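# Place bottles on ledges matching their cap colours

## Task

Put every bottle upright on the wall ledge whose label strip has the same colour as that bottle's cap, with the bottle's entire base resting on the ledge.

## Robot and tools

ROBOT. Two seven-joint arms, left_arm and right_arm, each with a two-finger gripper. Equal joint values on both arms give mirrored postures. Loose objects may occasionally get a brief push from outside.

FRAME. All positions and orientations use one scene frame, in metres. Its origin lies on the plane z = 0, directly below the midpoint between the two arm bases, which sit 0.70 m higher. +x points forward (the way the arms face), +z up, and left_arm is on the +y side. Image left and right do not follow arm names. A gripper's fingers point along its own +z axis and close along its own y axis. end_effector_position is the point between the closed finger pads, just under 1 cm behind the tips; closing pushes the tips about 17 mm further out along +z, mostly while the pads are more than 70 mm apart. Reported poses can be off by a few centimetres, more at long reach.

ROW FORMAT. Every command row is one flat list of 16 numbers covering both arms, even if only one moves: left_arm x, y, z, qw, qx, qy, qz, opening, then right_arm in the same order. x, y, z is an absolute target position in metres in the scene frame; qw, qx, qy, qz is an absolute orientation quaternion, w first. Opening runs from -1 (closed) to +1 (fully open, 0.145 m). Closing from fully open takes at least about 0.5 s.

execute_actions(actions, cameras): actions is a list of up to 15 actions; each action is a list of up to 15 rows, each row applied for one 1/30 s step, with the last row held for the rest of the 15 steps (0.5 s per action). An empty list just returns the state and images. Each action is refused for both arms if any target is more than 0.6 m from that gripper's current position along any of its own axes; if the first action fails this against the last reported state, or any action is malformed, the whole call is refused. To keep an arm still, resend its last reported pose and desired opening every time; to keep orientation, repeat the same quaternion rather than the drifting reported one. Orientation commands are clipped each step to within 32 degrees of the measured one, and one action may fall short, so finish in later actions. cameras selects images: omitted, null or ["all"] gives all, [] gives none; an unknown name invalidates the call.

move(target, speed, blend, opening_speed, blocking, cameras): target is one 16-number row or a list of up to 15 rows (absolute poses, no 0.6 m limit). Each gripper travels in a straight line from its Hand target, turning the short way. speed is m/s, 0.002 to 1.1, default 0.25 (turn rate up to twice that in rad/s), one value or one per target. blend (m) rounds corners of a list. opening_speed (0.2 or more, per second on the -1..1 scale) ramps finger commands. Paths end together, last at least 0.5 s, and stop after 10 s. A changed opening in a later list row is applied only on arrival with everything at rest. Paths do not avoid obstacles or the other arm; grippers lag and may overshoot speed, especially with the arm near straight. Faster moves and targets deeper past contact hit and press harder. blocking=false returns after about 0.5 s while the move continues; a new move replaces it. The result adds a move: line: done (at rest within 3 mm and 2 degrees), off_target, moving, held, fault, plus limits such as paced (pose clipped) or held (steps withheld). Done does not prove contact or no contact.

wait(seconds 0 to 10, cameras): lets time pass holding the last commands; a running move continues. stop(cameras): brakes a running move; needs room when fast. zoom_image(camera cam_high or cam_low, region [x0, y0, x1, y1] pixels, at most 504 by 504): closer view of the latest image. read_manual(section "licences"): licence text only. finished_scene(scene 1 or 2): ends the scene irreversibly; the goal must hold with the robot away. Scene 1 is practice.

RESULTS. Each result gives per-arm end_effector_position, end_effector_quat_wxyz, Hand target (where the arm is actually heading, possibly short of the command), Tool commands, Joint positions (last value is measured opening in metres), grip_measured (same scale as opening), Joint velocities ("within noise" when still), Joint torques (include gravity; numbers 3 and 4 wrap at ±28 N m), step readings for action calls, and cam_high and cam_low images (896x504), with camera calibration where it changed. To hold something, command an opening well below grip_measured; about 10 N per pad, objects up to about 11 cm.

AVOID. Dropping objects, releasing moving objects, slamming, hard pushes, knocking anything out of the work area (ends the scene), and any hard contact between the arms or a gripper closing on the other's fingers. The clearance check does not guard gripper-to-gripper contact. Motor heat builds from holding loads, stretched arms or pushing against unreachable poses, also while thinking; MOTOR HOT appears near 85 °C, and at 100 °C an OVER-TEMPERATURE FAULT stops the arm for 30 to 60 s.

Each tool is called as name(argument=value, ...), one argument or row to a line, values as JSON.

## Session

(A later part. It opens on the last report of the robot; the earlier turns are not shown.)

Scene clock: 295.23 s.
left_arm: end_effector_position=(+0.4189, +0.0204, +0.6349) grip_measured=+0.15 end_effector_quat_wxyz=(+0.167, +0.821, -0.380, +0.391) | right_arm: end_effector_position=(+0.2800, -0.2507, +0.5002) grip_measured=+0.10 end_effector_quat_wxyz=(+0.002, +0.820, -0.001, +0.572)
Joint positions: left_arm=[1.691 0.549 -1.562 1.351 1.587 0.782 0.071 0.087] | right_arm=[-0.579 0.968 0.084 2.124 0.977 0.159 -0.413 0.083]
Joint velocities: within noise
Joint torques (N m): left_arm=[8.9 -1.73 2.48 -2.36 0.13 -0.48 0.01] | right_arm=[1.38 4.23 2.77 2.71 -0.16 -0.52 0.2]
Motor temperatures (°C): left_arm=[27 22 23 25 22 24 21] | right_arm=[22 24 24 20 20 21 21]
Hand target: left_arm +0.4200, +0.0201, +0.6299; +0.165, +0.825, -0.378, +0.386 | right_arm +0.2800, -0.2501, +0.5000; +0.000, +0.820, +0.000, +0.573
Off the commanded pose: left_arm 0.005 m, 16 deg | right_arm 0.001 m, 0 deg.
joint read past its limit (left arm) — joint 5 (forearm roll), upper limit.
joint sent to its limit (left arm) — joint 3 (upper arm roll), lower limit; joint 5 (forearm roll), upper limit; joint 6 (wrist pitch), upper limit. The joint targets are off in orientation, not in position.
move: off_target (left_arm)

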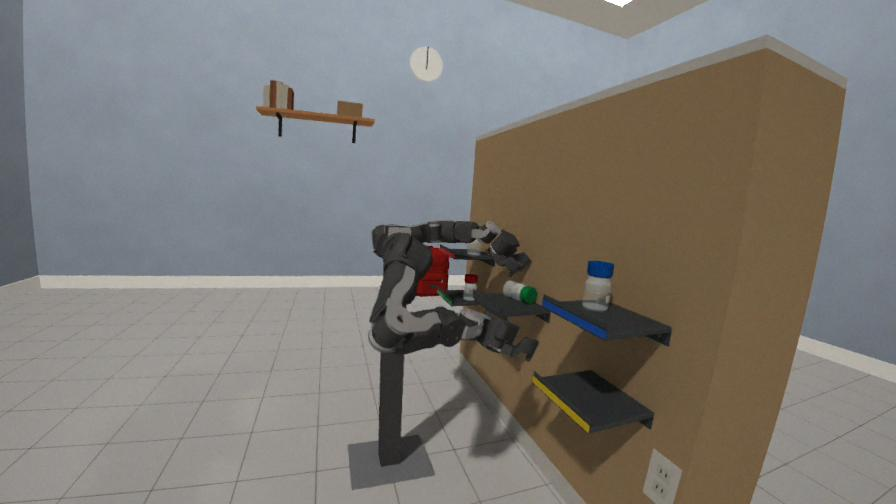

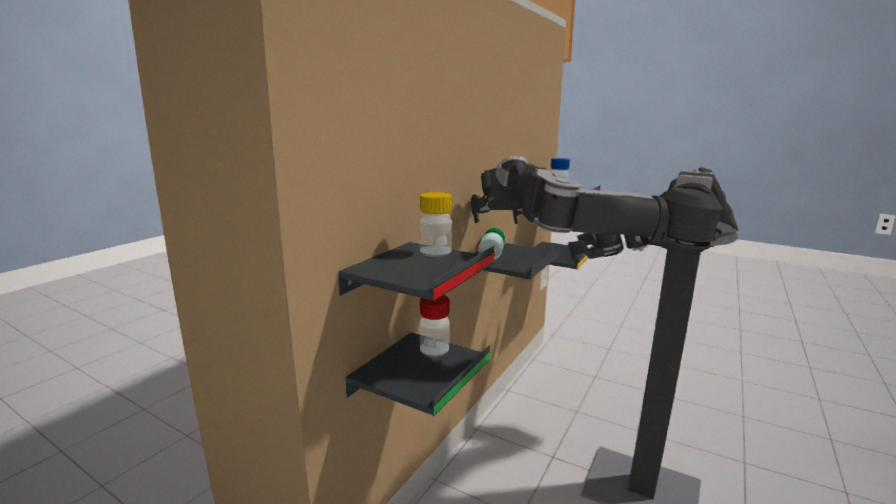

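move(
  target=[
    [0.428,0.025,0.58,0.167,0.821,-0.38,0.391,0.2,0.28,-0.25,0.5,0,0.82,0,0.573,0.1],
    [0.43,0.022,0.548,0.167,0.821,-0.38,0.391,0.2,0.28,-0.25,0.5,0,0.82,0,0.573,0.1],
  ],
  speed=0.1,
)

zoom_image(
  camera="cam_low",
  region=[450, 175, 590, 285],
)

zoom_image(
  camera="cam_high",
  region=[460, 220, 580, 320],
)

Scene clock: 312.97 s.
left_arm: end_effector_position=(+0.4223, +0.0209, +0.6187) grip_measured=+0.19 end_effector_quat_wxyz=(+0.202, +0.772, -0.391, +0.460) | right_arm: end_effector_position=(+0.2800, -0.2507, +0.5002) grip_measured=+0.10 end_effector_quat_wxyz=(+0.002, +0.820, -0.001, +0.572)
Joint positions: left_arm=[1.538 0.62 -1.506 1.4 1.413 0.549 0.157 0.09] | right_arm=[-0.579 0.968 0.084 2.124 0.977 0.159 -0.413 0.083]
Joint velocities: within noise
Joint torques (N m): left_arm=[-10.33 -11.51 -7.2 -10.39 -0.41 1.23 -1.66] | right_arm=[1.49 4.21 2.86 2.74 -0.16 -0.51 0.18]
Motor temperatures (°C): left_arm=[28 22 24 24 22 24 21] | right_arm=[22 24 23 20 20 21 21]
Hand target: left_arm +0.4200, +0.0260, +0.5523; +0.166, +0.819, -0.385, +0.392 | right_arm +0.2800, -0.2501, +0.5000; +0.000, +0.820, +0.000, +0.573
Off the commanded pose: left_arm 0.071 m, 11 deg | right_arm 0.001 m, 0 deg.
joint sent to its limit (left arm) — joint 3 (upper arm roll), lower limit. The joint targets are off in position, not in orientation.
move: off_target (left_arm)

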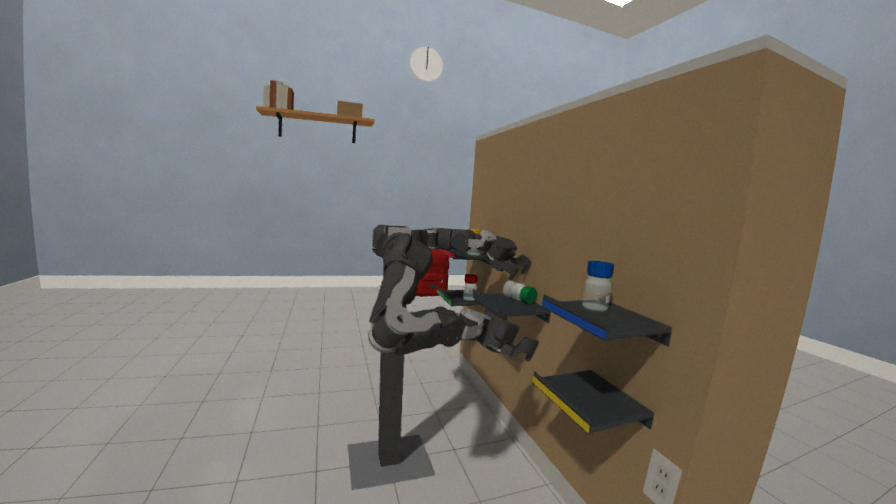

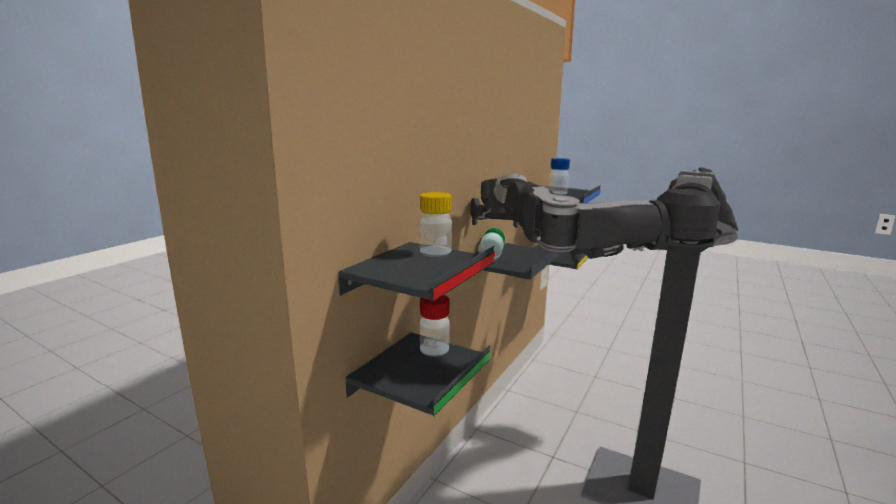

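Scaled by 3.600 from the camera's 896x504 image, which has a finer 1280x720 frame.

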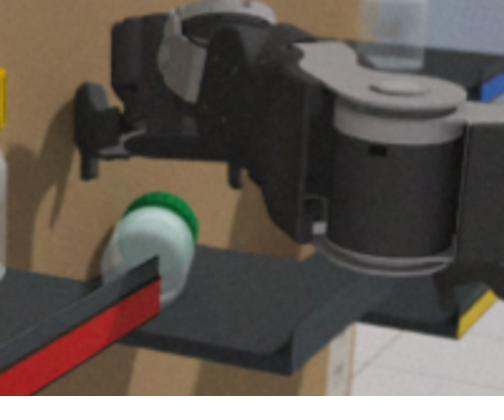

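Scaled by 4.200 from the camera's 896x504 image, which has a finer 1280x720 frame.

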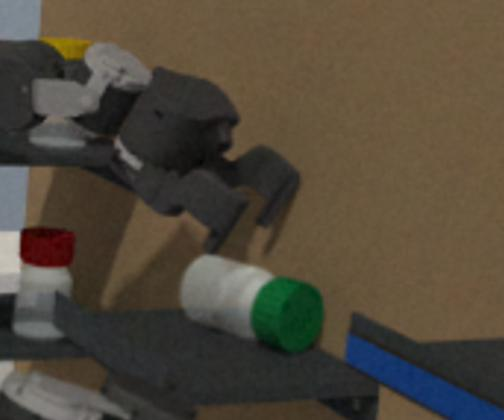

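move(
  target=[
    [0.38,0.06,0.67,0.167,0.821,-0.38,0.391,0.2,0.3,-0.23,0.56,-0.2,0.79,0.2,0.54,0.3],
    [0.25,0.15,0.66,0.148,0.792,-0.212,0.554,0.2,0.32,-0.21,0.62,-0.35,0.745,0.43,0.36,0.2],
  ],
  speed=0.25,
)

Scene clock: 369.73 s.
left_arm: end_effector_position=(+0.2512, +0.1509, +0.6605) grip_measured=+0.20 end_effector_quat_wxyz=(+0.173, +0.780, -0.240, +0.552) | right_arm: end_effector_position=(+0.3208, -0.2104, +0.6199) grip_measured=+0.20 end_effector_quat_wxyz=(-0.350, +0.748, +0.431, +0.363)
Joint positions: left_arm=[-0.368 1.198 0.676 2.431 1.585 0.781 -0.086 0.09] | right_arm=[-0.915 1.999 0.637 1.341 1.509 0.162 1.174 0.09]
Joint velocities: within noise
Joint torques (N m): left_arm=[1.96 4.6 2.36 0.49 0.15 -0.55 0.24] | right_arm=[5.16 3.68 4.72 -0.57 0.53 0.05 0.28]
Motor temperatures (°C): left_arm=[31 32 31 34 22 27 29] | right_arm=[22 24 24 21 20 21 21]
Hand target: left_arm +0.2505, +0.1503, +0.6600; +0.175, +0.780, -0.241, +0.550 | right_arm +0.3200, -0.2100, +0.6200; -0.351, +0.748, +0.432, +0.362
Off the commanded pose: left_arm 0.002 m, 5 deg | right_arm 0.001 m, 0 deg.
joint read past its limit (right arm) — joint 2 (shoulder roll), upper limit.
joint sent to its limit (left arm) — joint 4 (elbow), upper limit, where the elbow is as bent as it goes; joint 5 (forearm roll), upper limit; joint 6 (wrist pitch), upper limit. The joint targets are off in orientation, not in position.
joint sent to its limit (right arm) — joint 2 (shoulder roll), upper limit. The joint targets still meet the commanded pose.
move: off_target (left_arm)

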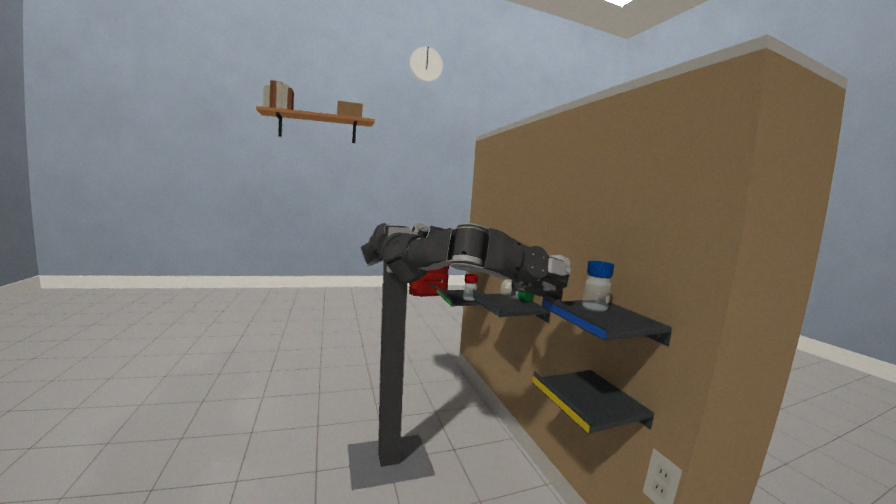

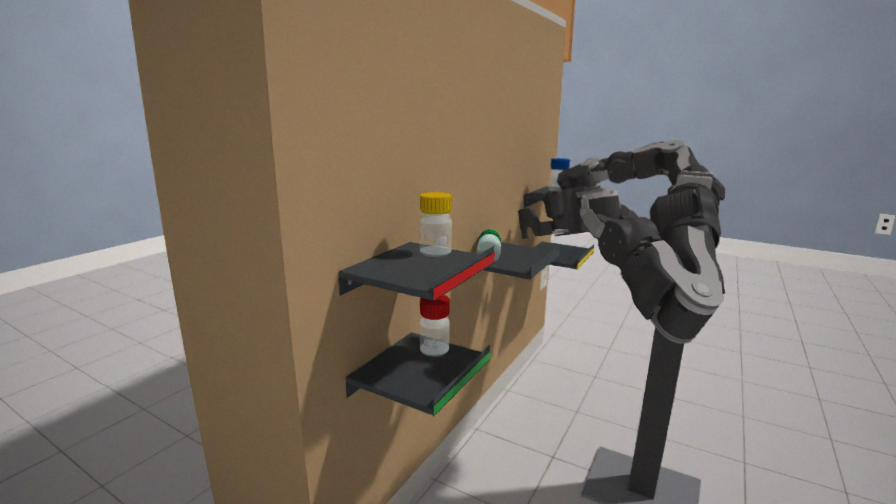

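zoom_image(
  camera="cam_high",
  region=[470, 250, 570, 330],
)

zoom_image(
  camera="cam_low",
  region=[450, 195, 570, 285],
)

Scaled by 5.040 from the camera's 896x504 image, which has a finer 1280x720 frame.

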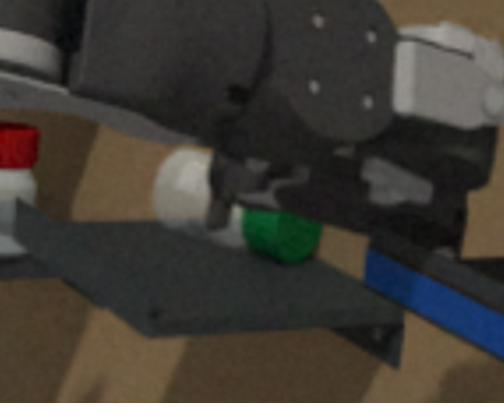

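Scaled by 4.200 from the camera's 896x504 image, which has a finer 1280x720 frame.

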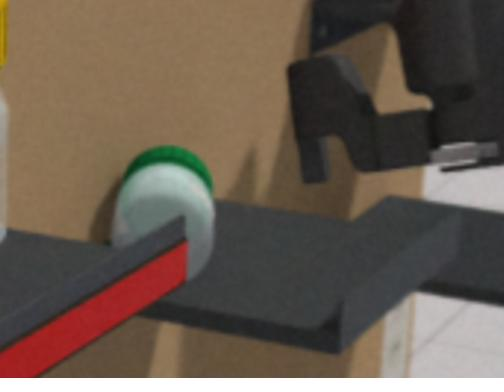

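move(
  target=[
    [0.25,0.17,0.66,0.175,0.78,-0.241,0.55,0.2,0.36,-0.19,0.635,-0.281,0.703,0.54,0.366,0.1],
    [0.25,0.17,0.66,0.175,0.78,-0.241,0.55,0.2,0.415,-0.13,0.605,-0.281,0.703,0.54,0.366,0.1],
  ],
  speed=0.15,
)

zoom_image(
  camera="cam_low",
  region=[450, 175, 570, 285],
)

zoom_image(
  camera="cam_high",
  region=[470, 230, 630, 350],
)

Scene clock: 399.83 s.
left_arm: end_effector_position=(+0.2504, +0.1696, +0.6604) grip_measured=+0.20 end_effector_quat_wxyz=(+0.174, +0.780, -0.242, +0.551) | right_arm: end_effector_position=(+0.3873, -0.1483, +0.6177) grip_measured=+0.10 end_effector_quat_wxyz=(-0.116, +0.716, +0.392, +0.566)
Joint positions: left_arm=[-0.538 1.167 0.862 2.377 1.496 0.781 0.092 0.09] | right_arm=[-1.31 1.999 1.119 1.705 1.298 0.054 0.196 0.083]
Joint velocities: within noise
Joint torques (N m): left_arm=[1.78 3.6 2.43 0.32 0.12 -0.57 0.24] | right_arm=[5 1.04 3.12 0.17 0.31 -0.5 -0.27]
Motor temperatures (°C): left_arm=[26 27 28 27 22 26 24] | right_arm=[23 24 25 20 20 20 21]
Hand target: left_arm +0.2500, +0.1700, +0.6600; +0.175, +0.780, -0.241, +0.550 | right_arm +0.3871, -0.1493, +0.6150; -0.116, +0.718, +0.390, +0.564
Off the commanded pose: left_arm 0.001 m, 0 deg | right_arm 0.036 m, 34 deg; orientation clipped.
joint read past its limit (right arm) — joint 2 (shoulder roll), upper limit.
joint sent to its limit (right arm) — joint 1 (shoulder pitch), lower limit; joint 2 (shoulder roll), upper limit. The joint targets are off in position and orientation.
move: off_target (right_arm); limits=paced

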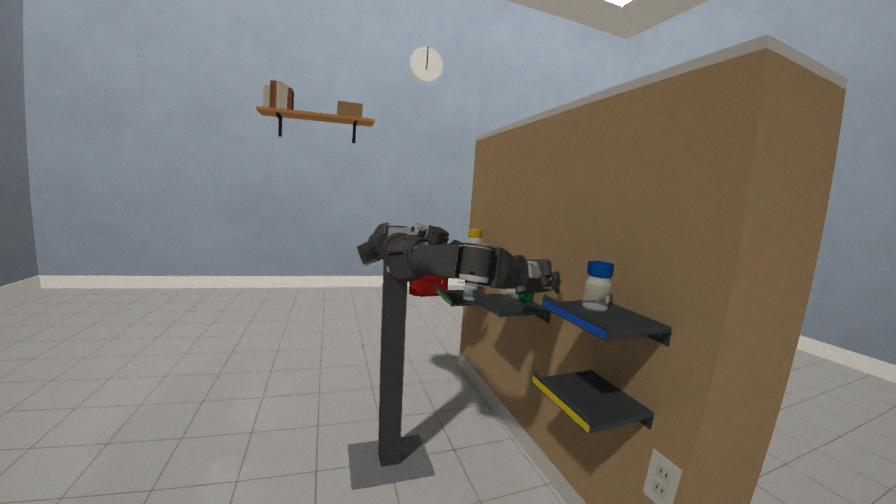

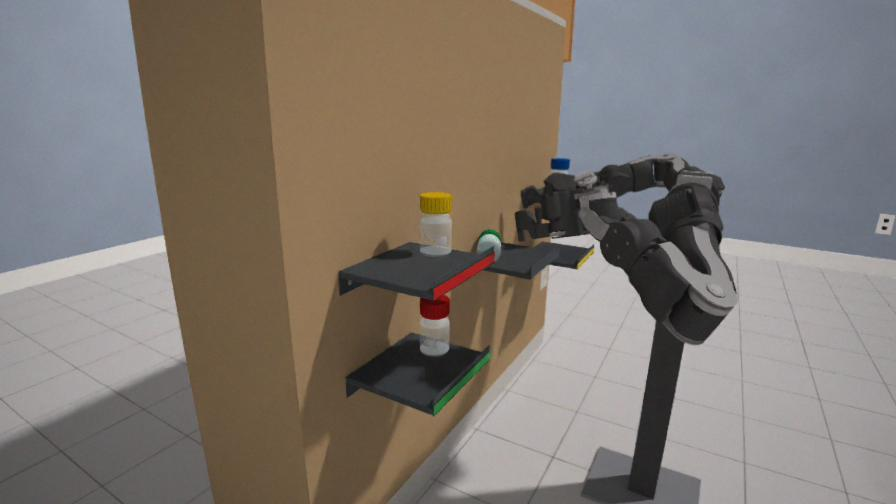

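Scaled by 4.200 from the camera's 896x504 image, which has a finer 1280x720 frame.

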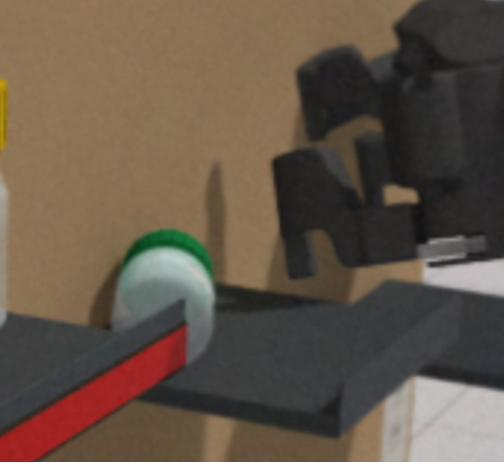

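Scaled by 3.150 from the camera's 896x504 image, which has a finer 1280x720 frame.

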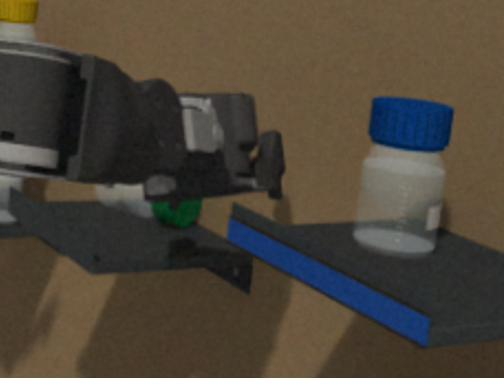

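move(
  target=[
    [0.25,0.17,0.66,0.175,0.78,-0.241,0.55,0.2,0.3,-0.2,0.6,0,0.82,0,0.573,0.1],
    [0.25,0.17,0.66,0.175,0.78,-0.241,0.55,0.2,0.26,-0.21,0.4,0,0.86,0,0.51,0.1],
    [0.25,0.17,0.66,0.175,0.78,-0.241,0.55,0.2,0.3,-0.2,0.3,0.08,0.85,0.05,0.5,0.1],
  ],
  speed=0.3,
)

Scene clock: 415.07 s.
left_arm: end_effector_position=(+0.2504, +0.1696, +0.6604) grip_measured=+0.20 end_effector_quat_wxyz=(+0.174, +0.780, -0.242, +0.551) | right_arm: end_effector_position=(+0.2501, -0.2354, +0.4017) grip_measured=+0.10 end_effector_quat_wxyz=(-0.074, +0.924, +0.218, +0.305)
Joint positions: left_arm=[-0.538 1.167 0.862 2.377 1.496 0.781 0.092 0.09] | right_arm=[-1.311 1.998 0.262 1.841 1.559 -0.142 -0.15 0.083]
Joint velocities: within noise
Joint torques (N m): left_arm=[1.78 3.6 2.43 0.32 0.12 -0.57 0.24] | right_arm=[3.49 1.49 1.31 0.65 0.06 -0.13 0.11]
Motor temperatures (°C): left_arm=[26 26 27 26 22 26 24] | right_arm=[23 23 24 20 20 20 21]
Hand target: left_arm +0.2500, +0.1700, +0.6600; +0.175, +0.780, -0.241, +0.550 | right_arm +0.2477, -0.2364, +0.3999; -0.074, +0.926, +0.217, +0.300
Off the commanded pose: left_arm 0.001 m, 0 deg | right_arm 0.119 m, 36 deg; orientation clipped.
joint read past its limit (right arm) — joint 2 (shoulder roll), upper limit.
joint sent to its limit (right arm) — joint 1 (shoulder pitch), lower limit; joint 2 (shoulder roll), upper limit; joint 5 (forearm roll), upper limit. The joint targets are off in position and orientation.
move: off_target (right_arm); limits=paced

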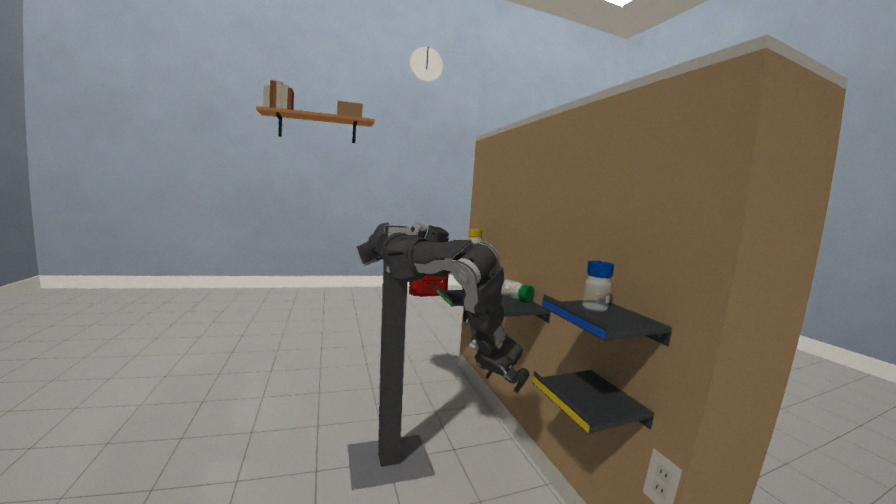

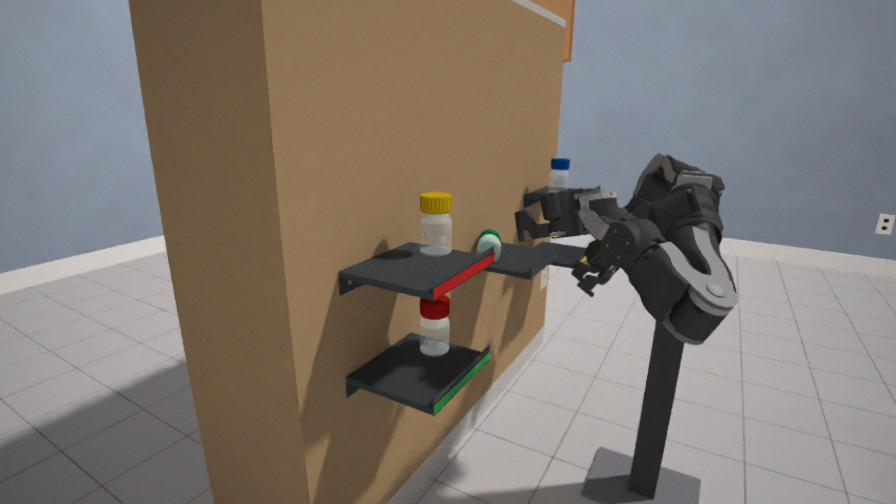

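Use the known unfold route.

move(
  target=[
    [0.25,0.17,0.66,0.175,0.78,-0.241,0.55,0.2,0.16,-0.38,0.3,0.031,0.947,0.314,0.061,0.1],
    [0.25,0.17,0.66,0.175,0.78,-0.241,0.55,0.2,0.15,-0.38,0.2,0.084,0.957,0.2,0.19,0.1],
    [0.25,0.17,0.66,0.175,0.78,-0.241,0.55,0.2,0.27,-0.28,0.18,0.15,0.9,0.1,0.4,0.1],
    [0.25,0.17,0.66,0.175,0.78,-0.241,0.55,0.2,0.32,-0.2,0.28,0.12,0.8,0.02,0.58,0.1],
  ],
  speed=0.22,
)

move(
  target=[
    [0.25,0.17,0.66,0.175,0.78,-0.241,0.55,0.2,0.3,-0.21,0.42,0,0.82,0,0.573,0.1],
    [0.25,0.17,0.66,0.175,0.78,-0.241,0.55,0.2,0.29,-0.2,0.6,-0.148,0.792,0.212,0.554,0.1],
    [0.25,0.17,0.66,0.175,0.78,-0.241,0.55,0.2,0.35,-0.15,0.625,-0.27,0.75,0.35,0.49,0.1],
  ],
  speed=0.25,
)

Scene clock: 430.33 s.
left_arm: end_effector_position=(+0.2504, +0.1696, +0.6604) grip_measured=+0.20 end_effector_quat_wxyz=(+0.174, +0.780, -0.242, +0.551) | right_arm: end_effector_position=(+0.3206, -0.1987, +0.2799) grip_measured=+0.10 end_effector_quat_wxyz=(+0.118, +0.804, +0.021, +0.582)
Joint positions: left_arm=[-0.538 1.167 0.862 2.377 1.496 0.781 0.092 0.09] | right_arm=[0.082 0.198 -0.397 0.756 0.179 -0.433 -0.382 0.083]
Joint velocities: within noise
Joint torques (N m): left_arm=[1.78 3.6 2.43 0.31 0.12 -0.57 0.24] | right_arm=[3.07 1.38 0.75 3.15 -0.09 -0.51 -0.23]
Motor temperatures (°C): left_arm=[25 26 27 25 22 26 24] | right_arm=[22 23 23 20 20 20 21]
Hand target: left_arm +0.2500, +0.1700, +0.6600; +0.175, +0.780, -0.241, +0.550 | right_arm +0.3200, -0.2000, +0.2800; +0.121, +0.804, +0.020, +0.583
Off the commanded pose: left_arm 0.001 m, 0 deg | right_arm 0.001 m, 0 deg.
elbow stopped short (right arm): the move would have taken joint 4 (elbow) straighter than the controller allows.
move: done

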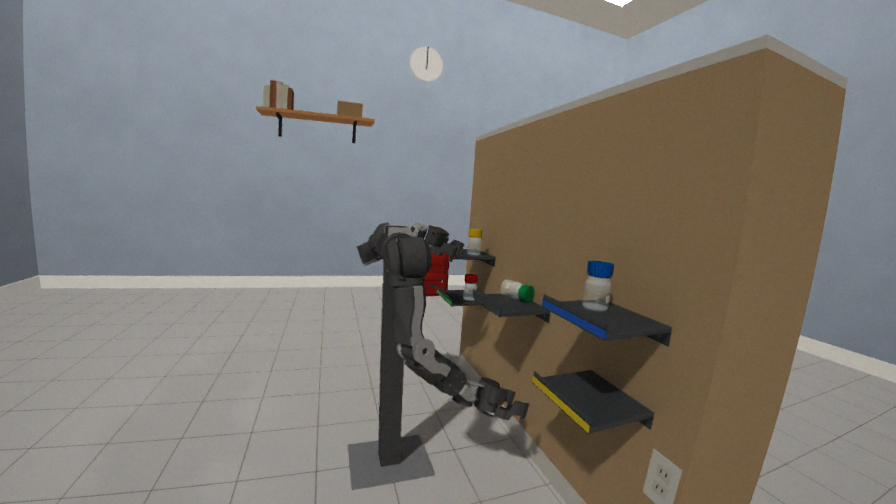

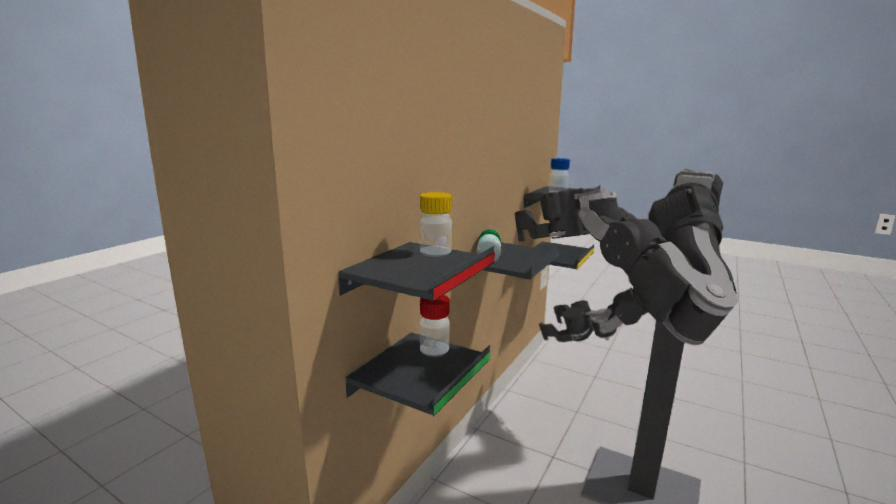

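Scene clock: 433.40 s.
left_arm: end_effector_position=(+0.2504, +0.1696, +0.6604) grip_measured=+0.20 end_effector_quat_wxyz=(+0.174, +0.780, -0.242, +0.551) | right_arm: end_effector_position=(+0.3504, -0.1506, +0.6238) grip_measured=+0.10 end_effector_quat_wxyz=(-0.269, +0.751, +0.349, +0.491)
Joint positions: left_arm=[-0.538 1.167 0.862 2.377 1.496 0.781 0.092 0.09] | right_arm=[-1.156 1.917 0.998 1.706 1.56 0.172 0.492 0.083]
Joint velocities: within noise
Joint torques (N m): left_arm=[1.78 3.6 2.43 0.32 0.12 -0.57 0.24] | right_arm=[5.08 2.2 5.42 -0.13 0.4 -0.21 0.21]
Motor temperatures (°C): left_arm=[25 26 26 25 22 26 24] | right_arm=[22 23 24 20 20 20 21]
Hand target: left_arm +0.2500, +0.1700, +0.6600; +0.175, +0.780, -0.241, +0.550 | right_arm +0.3500, -0.1499, +0.6250; -0.270, +0.751, +0.350, +0.491
Off the commanded pose: left_arm 0.001 m, 0 deg | right_arm 0.001 m, 0 deg.
joint sent to its limit (right arm) — joint 5 (forearm roll), upper limit. The joint targets still meet the commanded pose.
move: done

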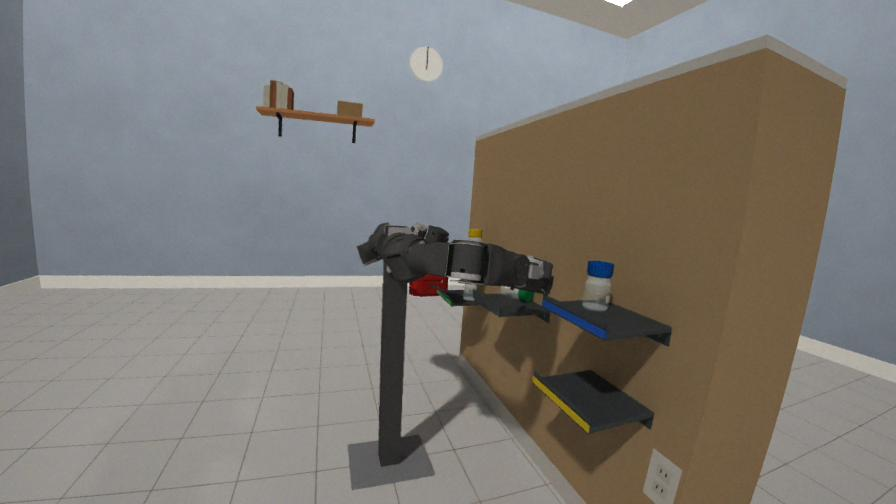

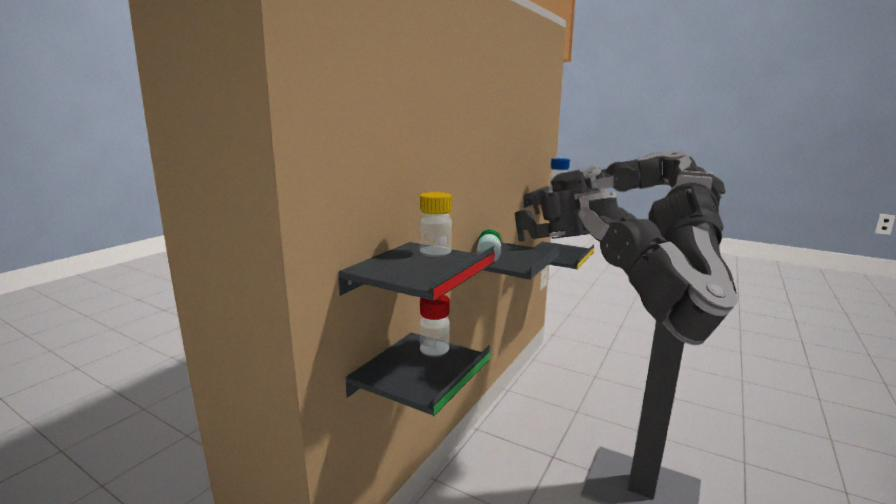

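move(
  target=[
    [0.25,0.2,0.66,0.175,0.78,-0.241,0.55,0.2,0.29,-0.17,0.58,-0.129,0.799,0.1845,0.558,1.0],
    [0.25,0.2,0.66,0.175,0.78,-0.241,0.55,0.2,0.31,-0.08,0.575,-0.129,0.799,0.1845,0.558,1.0],
    [0.25,0.2,0.66,0.175,0.78,-0.241,0.55,0.2,0.36,-0.055,0.57,-0.129,0.799,0.1845,0.558,1.0],
  ],
  speed=0.2,
)

zoom_image(
  camera="cam_low",
  region=[450, 175, 570, 285],
)

zoom_image(
  camera="cam_high",
  region=[470, 240, 590, 330],
)

Scene clock: 472.90 s.
left_arm: end_effector_position=(+0.2503, +0.1994, +0.6601) grip_measured=+0.20 end_effector_quat_wxyz=(+0.174, +0.781, -0.242, +0.549) | right_arm: end_effector_position=(+0.3263, -0.0927, +0.5886) grip_measured=+1.00 end_effector_quat_wxyz=(-0.205, +0.764, +0.283, +0.542)
Joint positions: left_arm=[-0.66 1.118 1.014 2.274 1.36 0.781 0.338 0.09] | right_arm=[-1.31 1.997 0.97 2.079 1.559 -0.041 -0.187 0.145]
Joint velocities: within noise
Joint torques (N m): left_arm=[1.81 3.55 2.48 0.46 0.2 -0.61 0.24] | right_arm=[4.26 1.07 4.81 0.79 0.07 -0.27 0.18]
Motor temperatures (°C): left_arm=[25 25 26 23 22 25 23] | right_arm=[23 23 25 20 20 20 21]
Hand target: left_arm +0.2500, +0.2000, +0.6600; +0.175, +0.780, -0.241, +0.550 | right_arm +0.3257, -0.0917, +0.5886; -0.207, +0.764, +0.285, +0.540
Off the commanded pose: left_arm 0.001 m, 0 deg | right_arm 0.054 m, 15 deg.
joint sent to its limit (right arm) — joint 1 (shoulder pitch), lower limit; joint 2 (shoulder roll), upper limit; joint 5 (forearm roll), upper limit. The joint targets are off in position and orientation.
move: off_target (right_arm)

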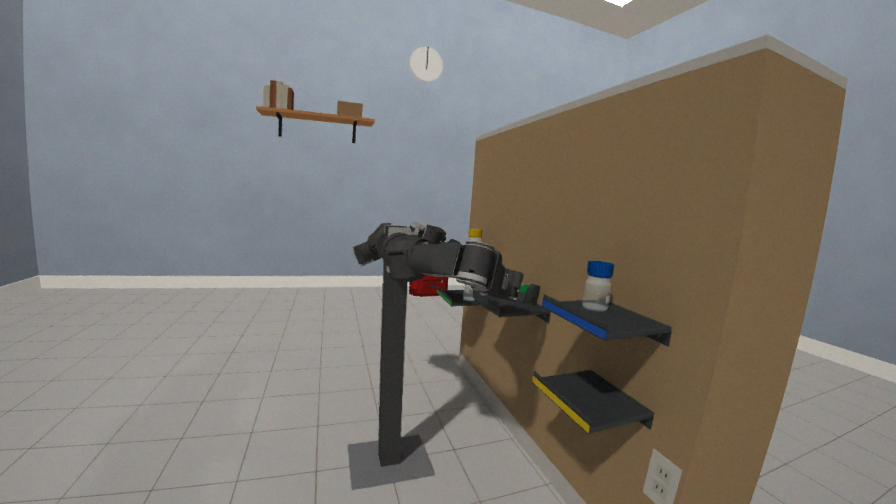

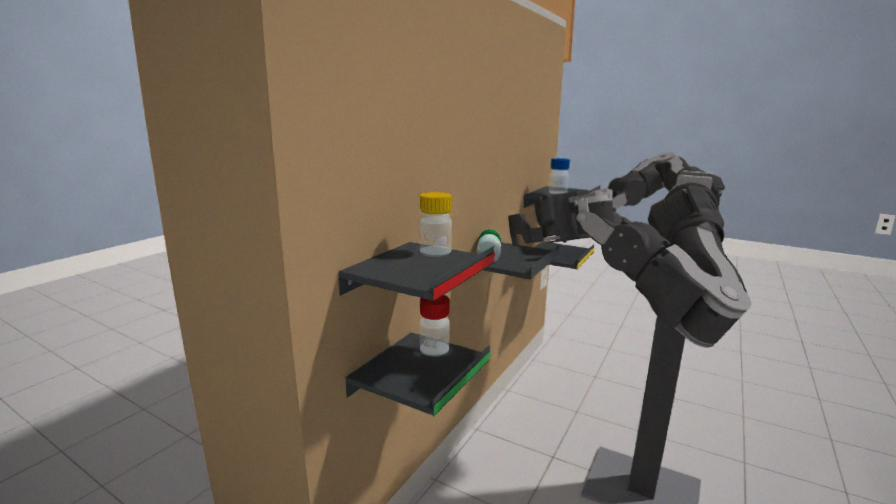

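Scaled by 4.200 from the camera's 896x504 image, which has a finer 1280x720 frame.

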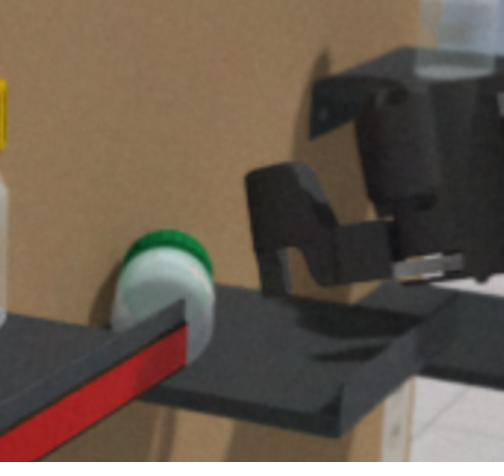

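Scaled by 4.200 from the camera's 896x504 image, which has a finer 1280x720 frame.

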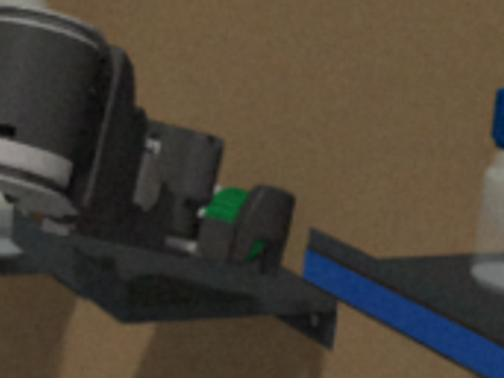

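move(
  target=[
    [0.25,0.22,0.66,0.175,0.78,-0.241,0.55,0.2,0.29,-0.17,0.61,-0.129,0.799,0.1845,0.558,1.0],
    [0.25,0.22,0.66,0.175,0.78,-0.241,0.55,0.2,0.28,-0.2,0.74,0,0.707,0,0.707,1.0],
    [0.25,0.22,0.66,0.175,0.78,-0.241,0.55,0.2,0.3,-0.1,0.7,-0.13,0.695,0.13,0.695,1.0],
    [0.25,0.22,0.66,0.175,0.78,-0.241,0.55,0.2,0.34,-0.065,0.66,-0.129,0.799,0.1845,0.558,1.0],
    [0.25,0.22,0.66,0.175,0.78,-0.241,0.55,0.2,0.36,-0.055,0.6,-0.129,0.799,0.1845,0.558,1.0],
  ],
  speed=0.25,
)

zoom_image(
  camera="cam_low",
  region=[450, 175, 570, 285],
)

zoom_image(
  camera="cam_high",
  region=[470, 240, 590, 330],
)

Scene clock: 505.63 s.
left_arm: end_effector_position=(+0.2504, +0.2195, +0.6601) grip_measured=+0.20 end_effector_quat_wxyz=(+0.174, +0.781, -0.242, +0.549) | right_arm: end_effector_position=(+0.3602, -0.0559, +0.5998) grip_measured=+1.00 end_effector_quat_wxyz=(-0.126, +0.800, +0.184, +0.557)
Joint positions: left_arm=[-0.703 1.097 1.076 2.197 1.276 0.769 0.485 0.09] | right_arm=[0.781 0.693 -0.832 2.039 1.337 0.667 -0.701 0.145]
Joint velocities: within noise
Joint torques (N m): left_arm=[1.7 3.68 2.63 0.59 0.25 -0.58 0.24] | right_arm=[5.39 1.04 3.51 2.24 -0.25 -0.42 0.16]
Motor temperatures (°C): left_arm=[24 25 26 23 22 25 23] | right_arm=[23 23 25 19 20 20 21]
Hand target: left_arm +0.2500, +0.2201, +0.6600; +0.175, +0.780, -0.241, +0.550 | right_arm +0.3600, -0.0551, +0.6000; -0.129, +0.799, +0.185, +0.558
Off the commanded pose: left_arm 0.001 m, 0 deg | right_arm 0.001 m, 0 deg.
move: done

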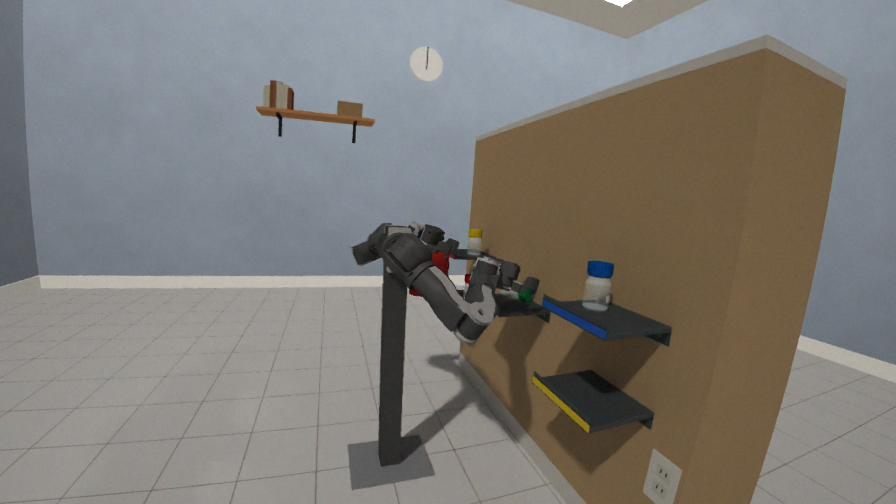

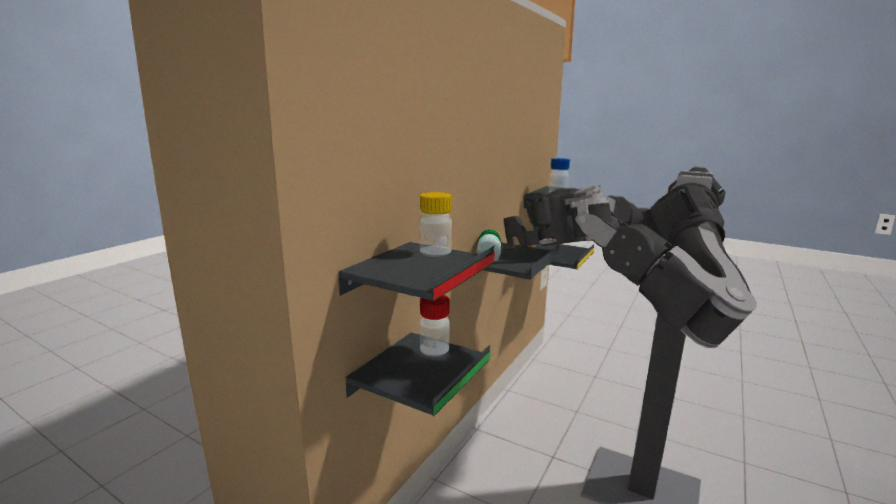

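Scaled by 4.200 from the camera's 896x504 image, which has a finer 1280x720 frame.

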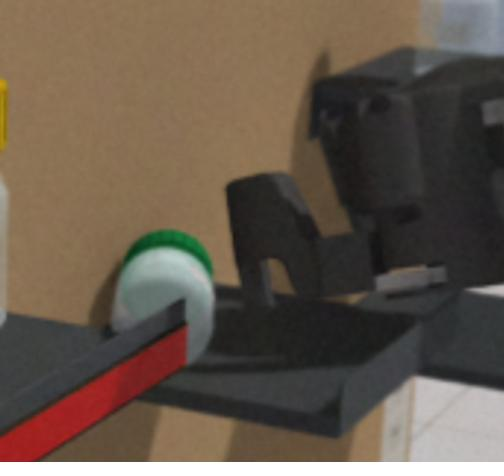

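Scaled by 4.200 from the camera's 896x504 image, which has a finer 1280x720 frame.

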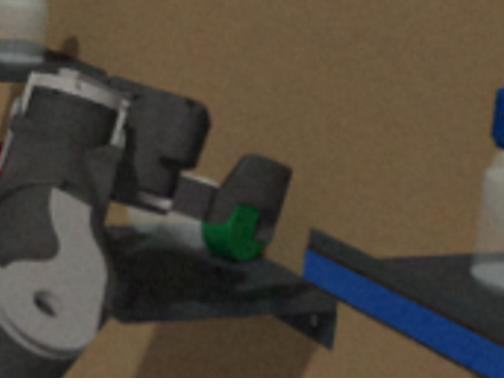

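move(
  target=[0.25,0.22,0.66,0.175,0.78,-0.241,0.55,0.2,0.4,-0.03,0.562,-0.129,0.799,0.1845,0.558,1.0],
  speed=0.12,
)

zoom_image(
  camera="cam_low",
  region=[460, 195, 550, 285],
)

zoom_image(
  camera="cam_high",
  region=[480, 250, 560, 320],
)

Scene clock: 521.47 s.
left_arm: end_effector_position=(+0.2504, +0.2195, +0.6601) grip_measured=+0.20 end_effector_quat_wxyz=(+0.174, +0.781, -0.242, +0.549) | right_arm: end_effector_position=(+0.4004, -0.0310, +0.5616) grip_measured=+1.00 end_effector_quat_wxyz=(-0.127, +0.800, +0.183, +0.557)
Joint positions: left_arm=[-0.703 1.097 1.076 2.197 1.276 0.769 0.485 0.09] | right_arm=[0.812 0.533 -0.948 1.747 1.146 0.553 -0.556 0.145]
Joint velocities: within noise
Joint torques (N m): left_arm=[1.67 3.68 2.63 0.59 0.25 -0.58 0.24] | right_arm=[6.16 0.49 3.49 2.8 -0.19 -0.5 0.18]
Motor temperatures (°C): left_arm=[24 25 26 23 21 25 23] | right_arm=[23 23 25 20 20 20 21]
Hand target: left_arm +0.2500, +0.2201, +0.6600; +0.175, +0.780, -0.241, +0.550 | right_arm +0.4000, -0.0300, +0.5620; -0.129, +0.799, +0.184, +0.558
Off the commanded pose: left_arm 0.001 m, 0 deg | right_arm 0.001 m, 0 deg.
move: done

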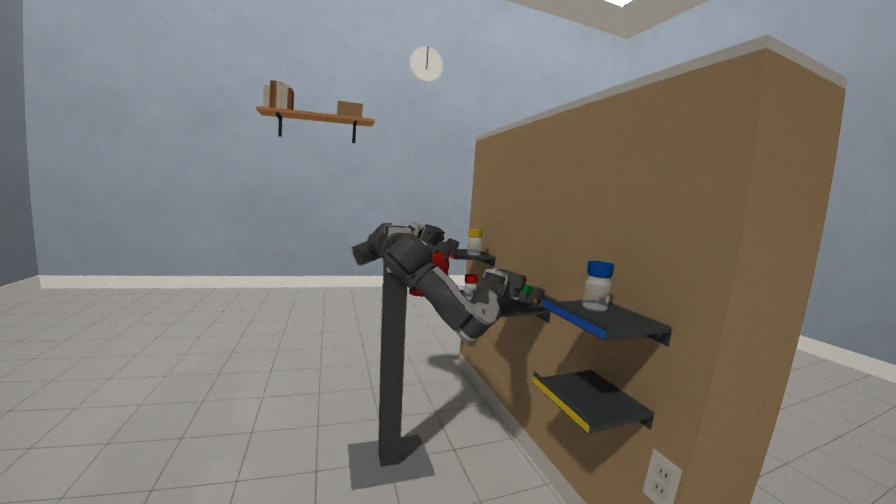

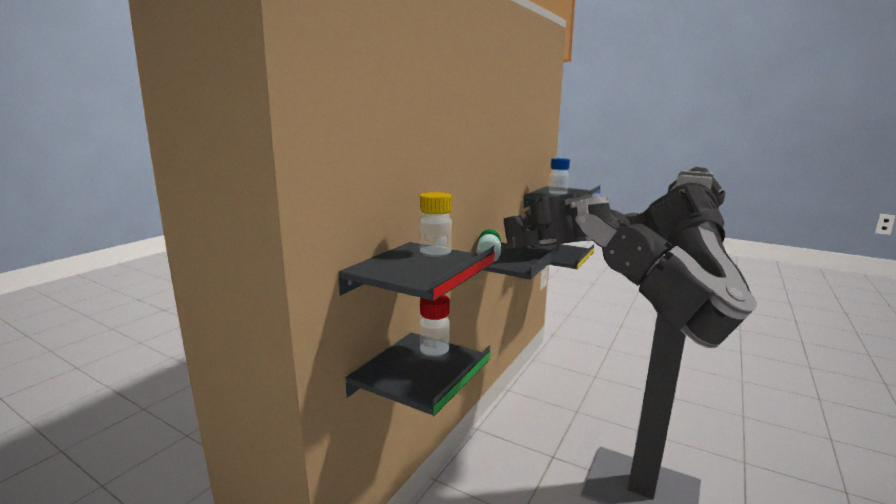

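Scaled by 5.600 from the camera's 896x504 image, which has a finer 1280x720 frame.

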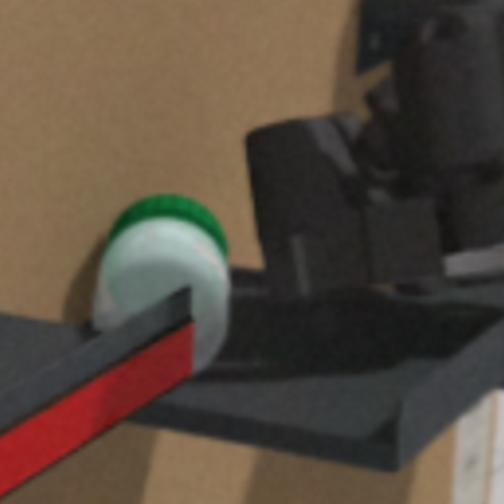

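Scaled by 6.300 from the camera's 896x504 image, which has a finer 1280x720 frame.

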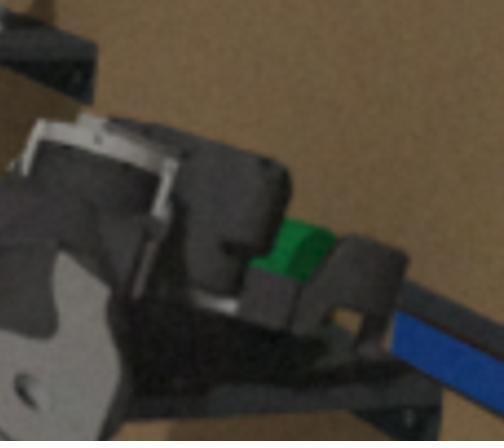

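move(
  target=[
    [0.25,0.22,0.66,0.175,0.78,-0.241,0.55,0.2,0.402,-0.035,0.548,-0.129,0.799,0.1845,0.558,1.0],
    [0.25,0.22,0.66,0.175,0.78,-0.241,0.55,0.2,0.432,-0.022,0.545,-0.129,0.799,0.1845,0.558,1.0],
  ],
  speed=0.08,
)

zoom_image(
  camera="cam_low",
  region=[460, 195, 550, 285],
)

zoom_image(
  camera="cam_high",
  region=[480, 250, 560, 320],
)

Scene clock: 534.90 s.
left_arm: end_effector_position=(+0.2504, +0.2195, +0.6601) grip_measured=+0.20 end_effector_quat_wxyz=(+0.174, +0.781, -0.242, +0.549) | right_arm: end_effector_position=(+0.4331, -0.0238, +0.5475) grip_measured=+1.00 end_effector_quat_wxyz=(-0.125, +0.798, +0.180, +0.561)
Joint positions: left_arm=[-0.703 1.097 1.076 2.197 1.276 0.769 0.485 0.09] | right_arm=[0.864 0.439 -0.98 1.522 1.067 0.485 -0.438 0.145]
Joint velocities: within noise
Joint torques (N m): left_arm=[1.7 3.68 2.65 0.58 0.25 -0.58 0.24] | right_arm=[6.69 0.25 2.7 2.22 -0.14 -0.47 0.42]
Motor temperatures (°C): left_arm=[24 25 26 23 21 25 23] | right_arm=[24 23 24 20 20 20 21]
Hand target: left_arm +0.2500, +0.2201, +0.6600; +0.175, +0.780, -0.241, +0.550 | right_arm +0.4320, -0.0221, +0.5450; -0.129, +0.799, +0.184, +0.558
Off the commanded pose: left_arm 0.001 m, 0 deg | right_arm 0.003 m, 1 deg.
move: done

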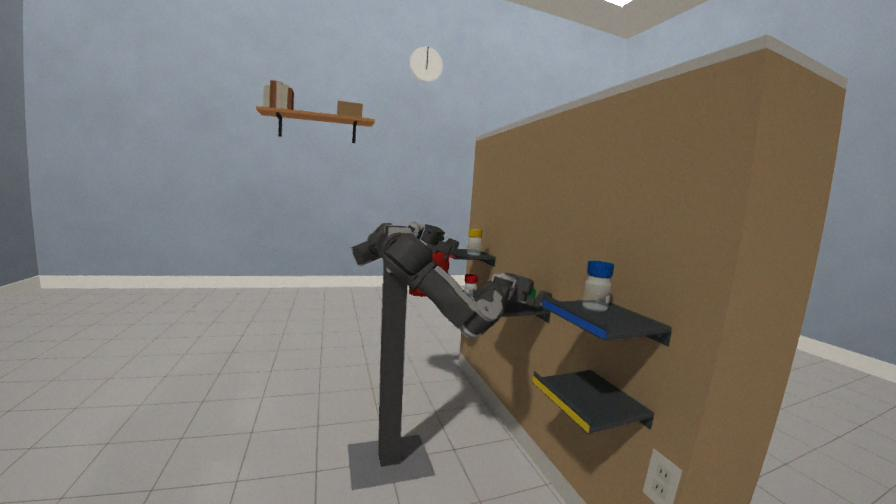

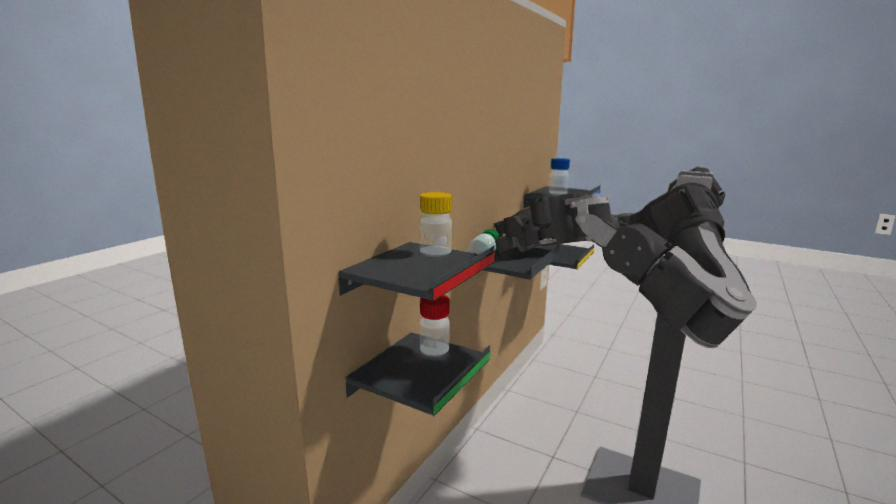

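Scaled by 5.600 from the camera's 896x504 image, which has a finer 1280x720 frame.

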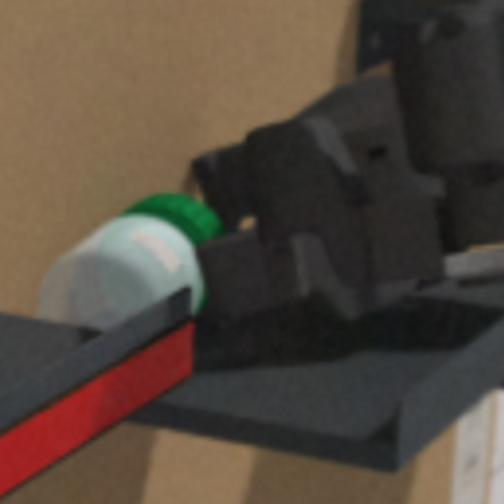

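Scaled by 6.300 from the camera's 896x504 image, which has a finer 1280x720 frame.

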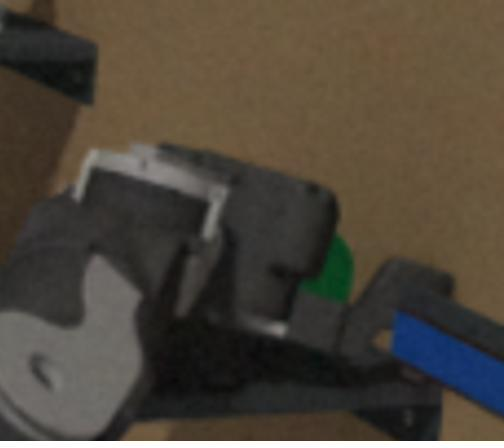

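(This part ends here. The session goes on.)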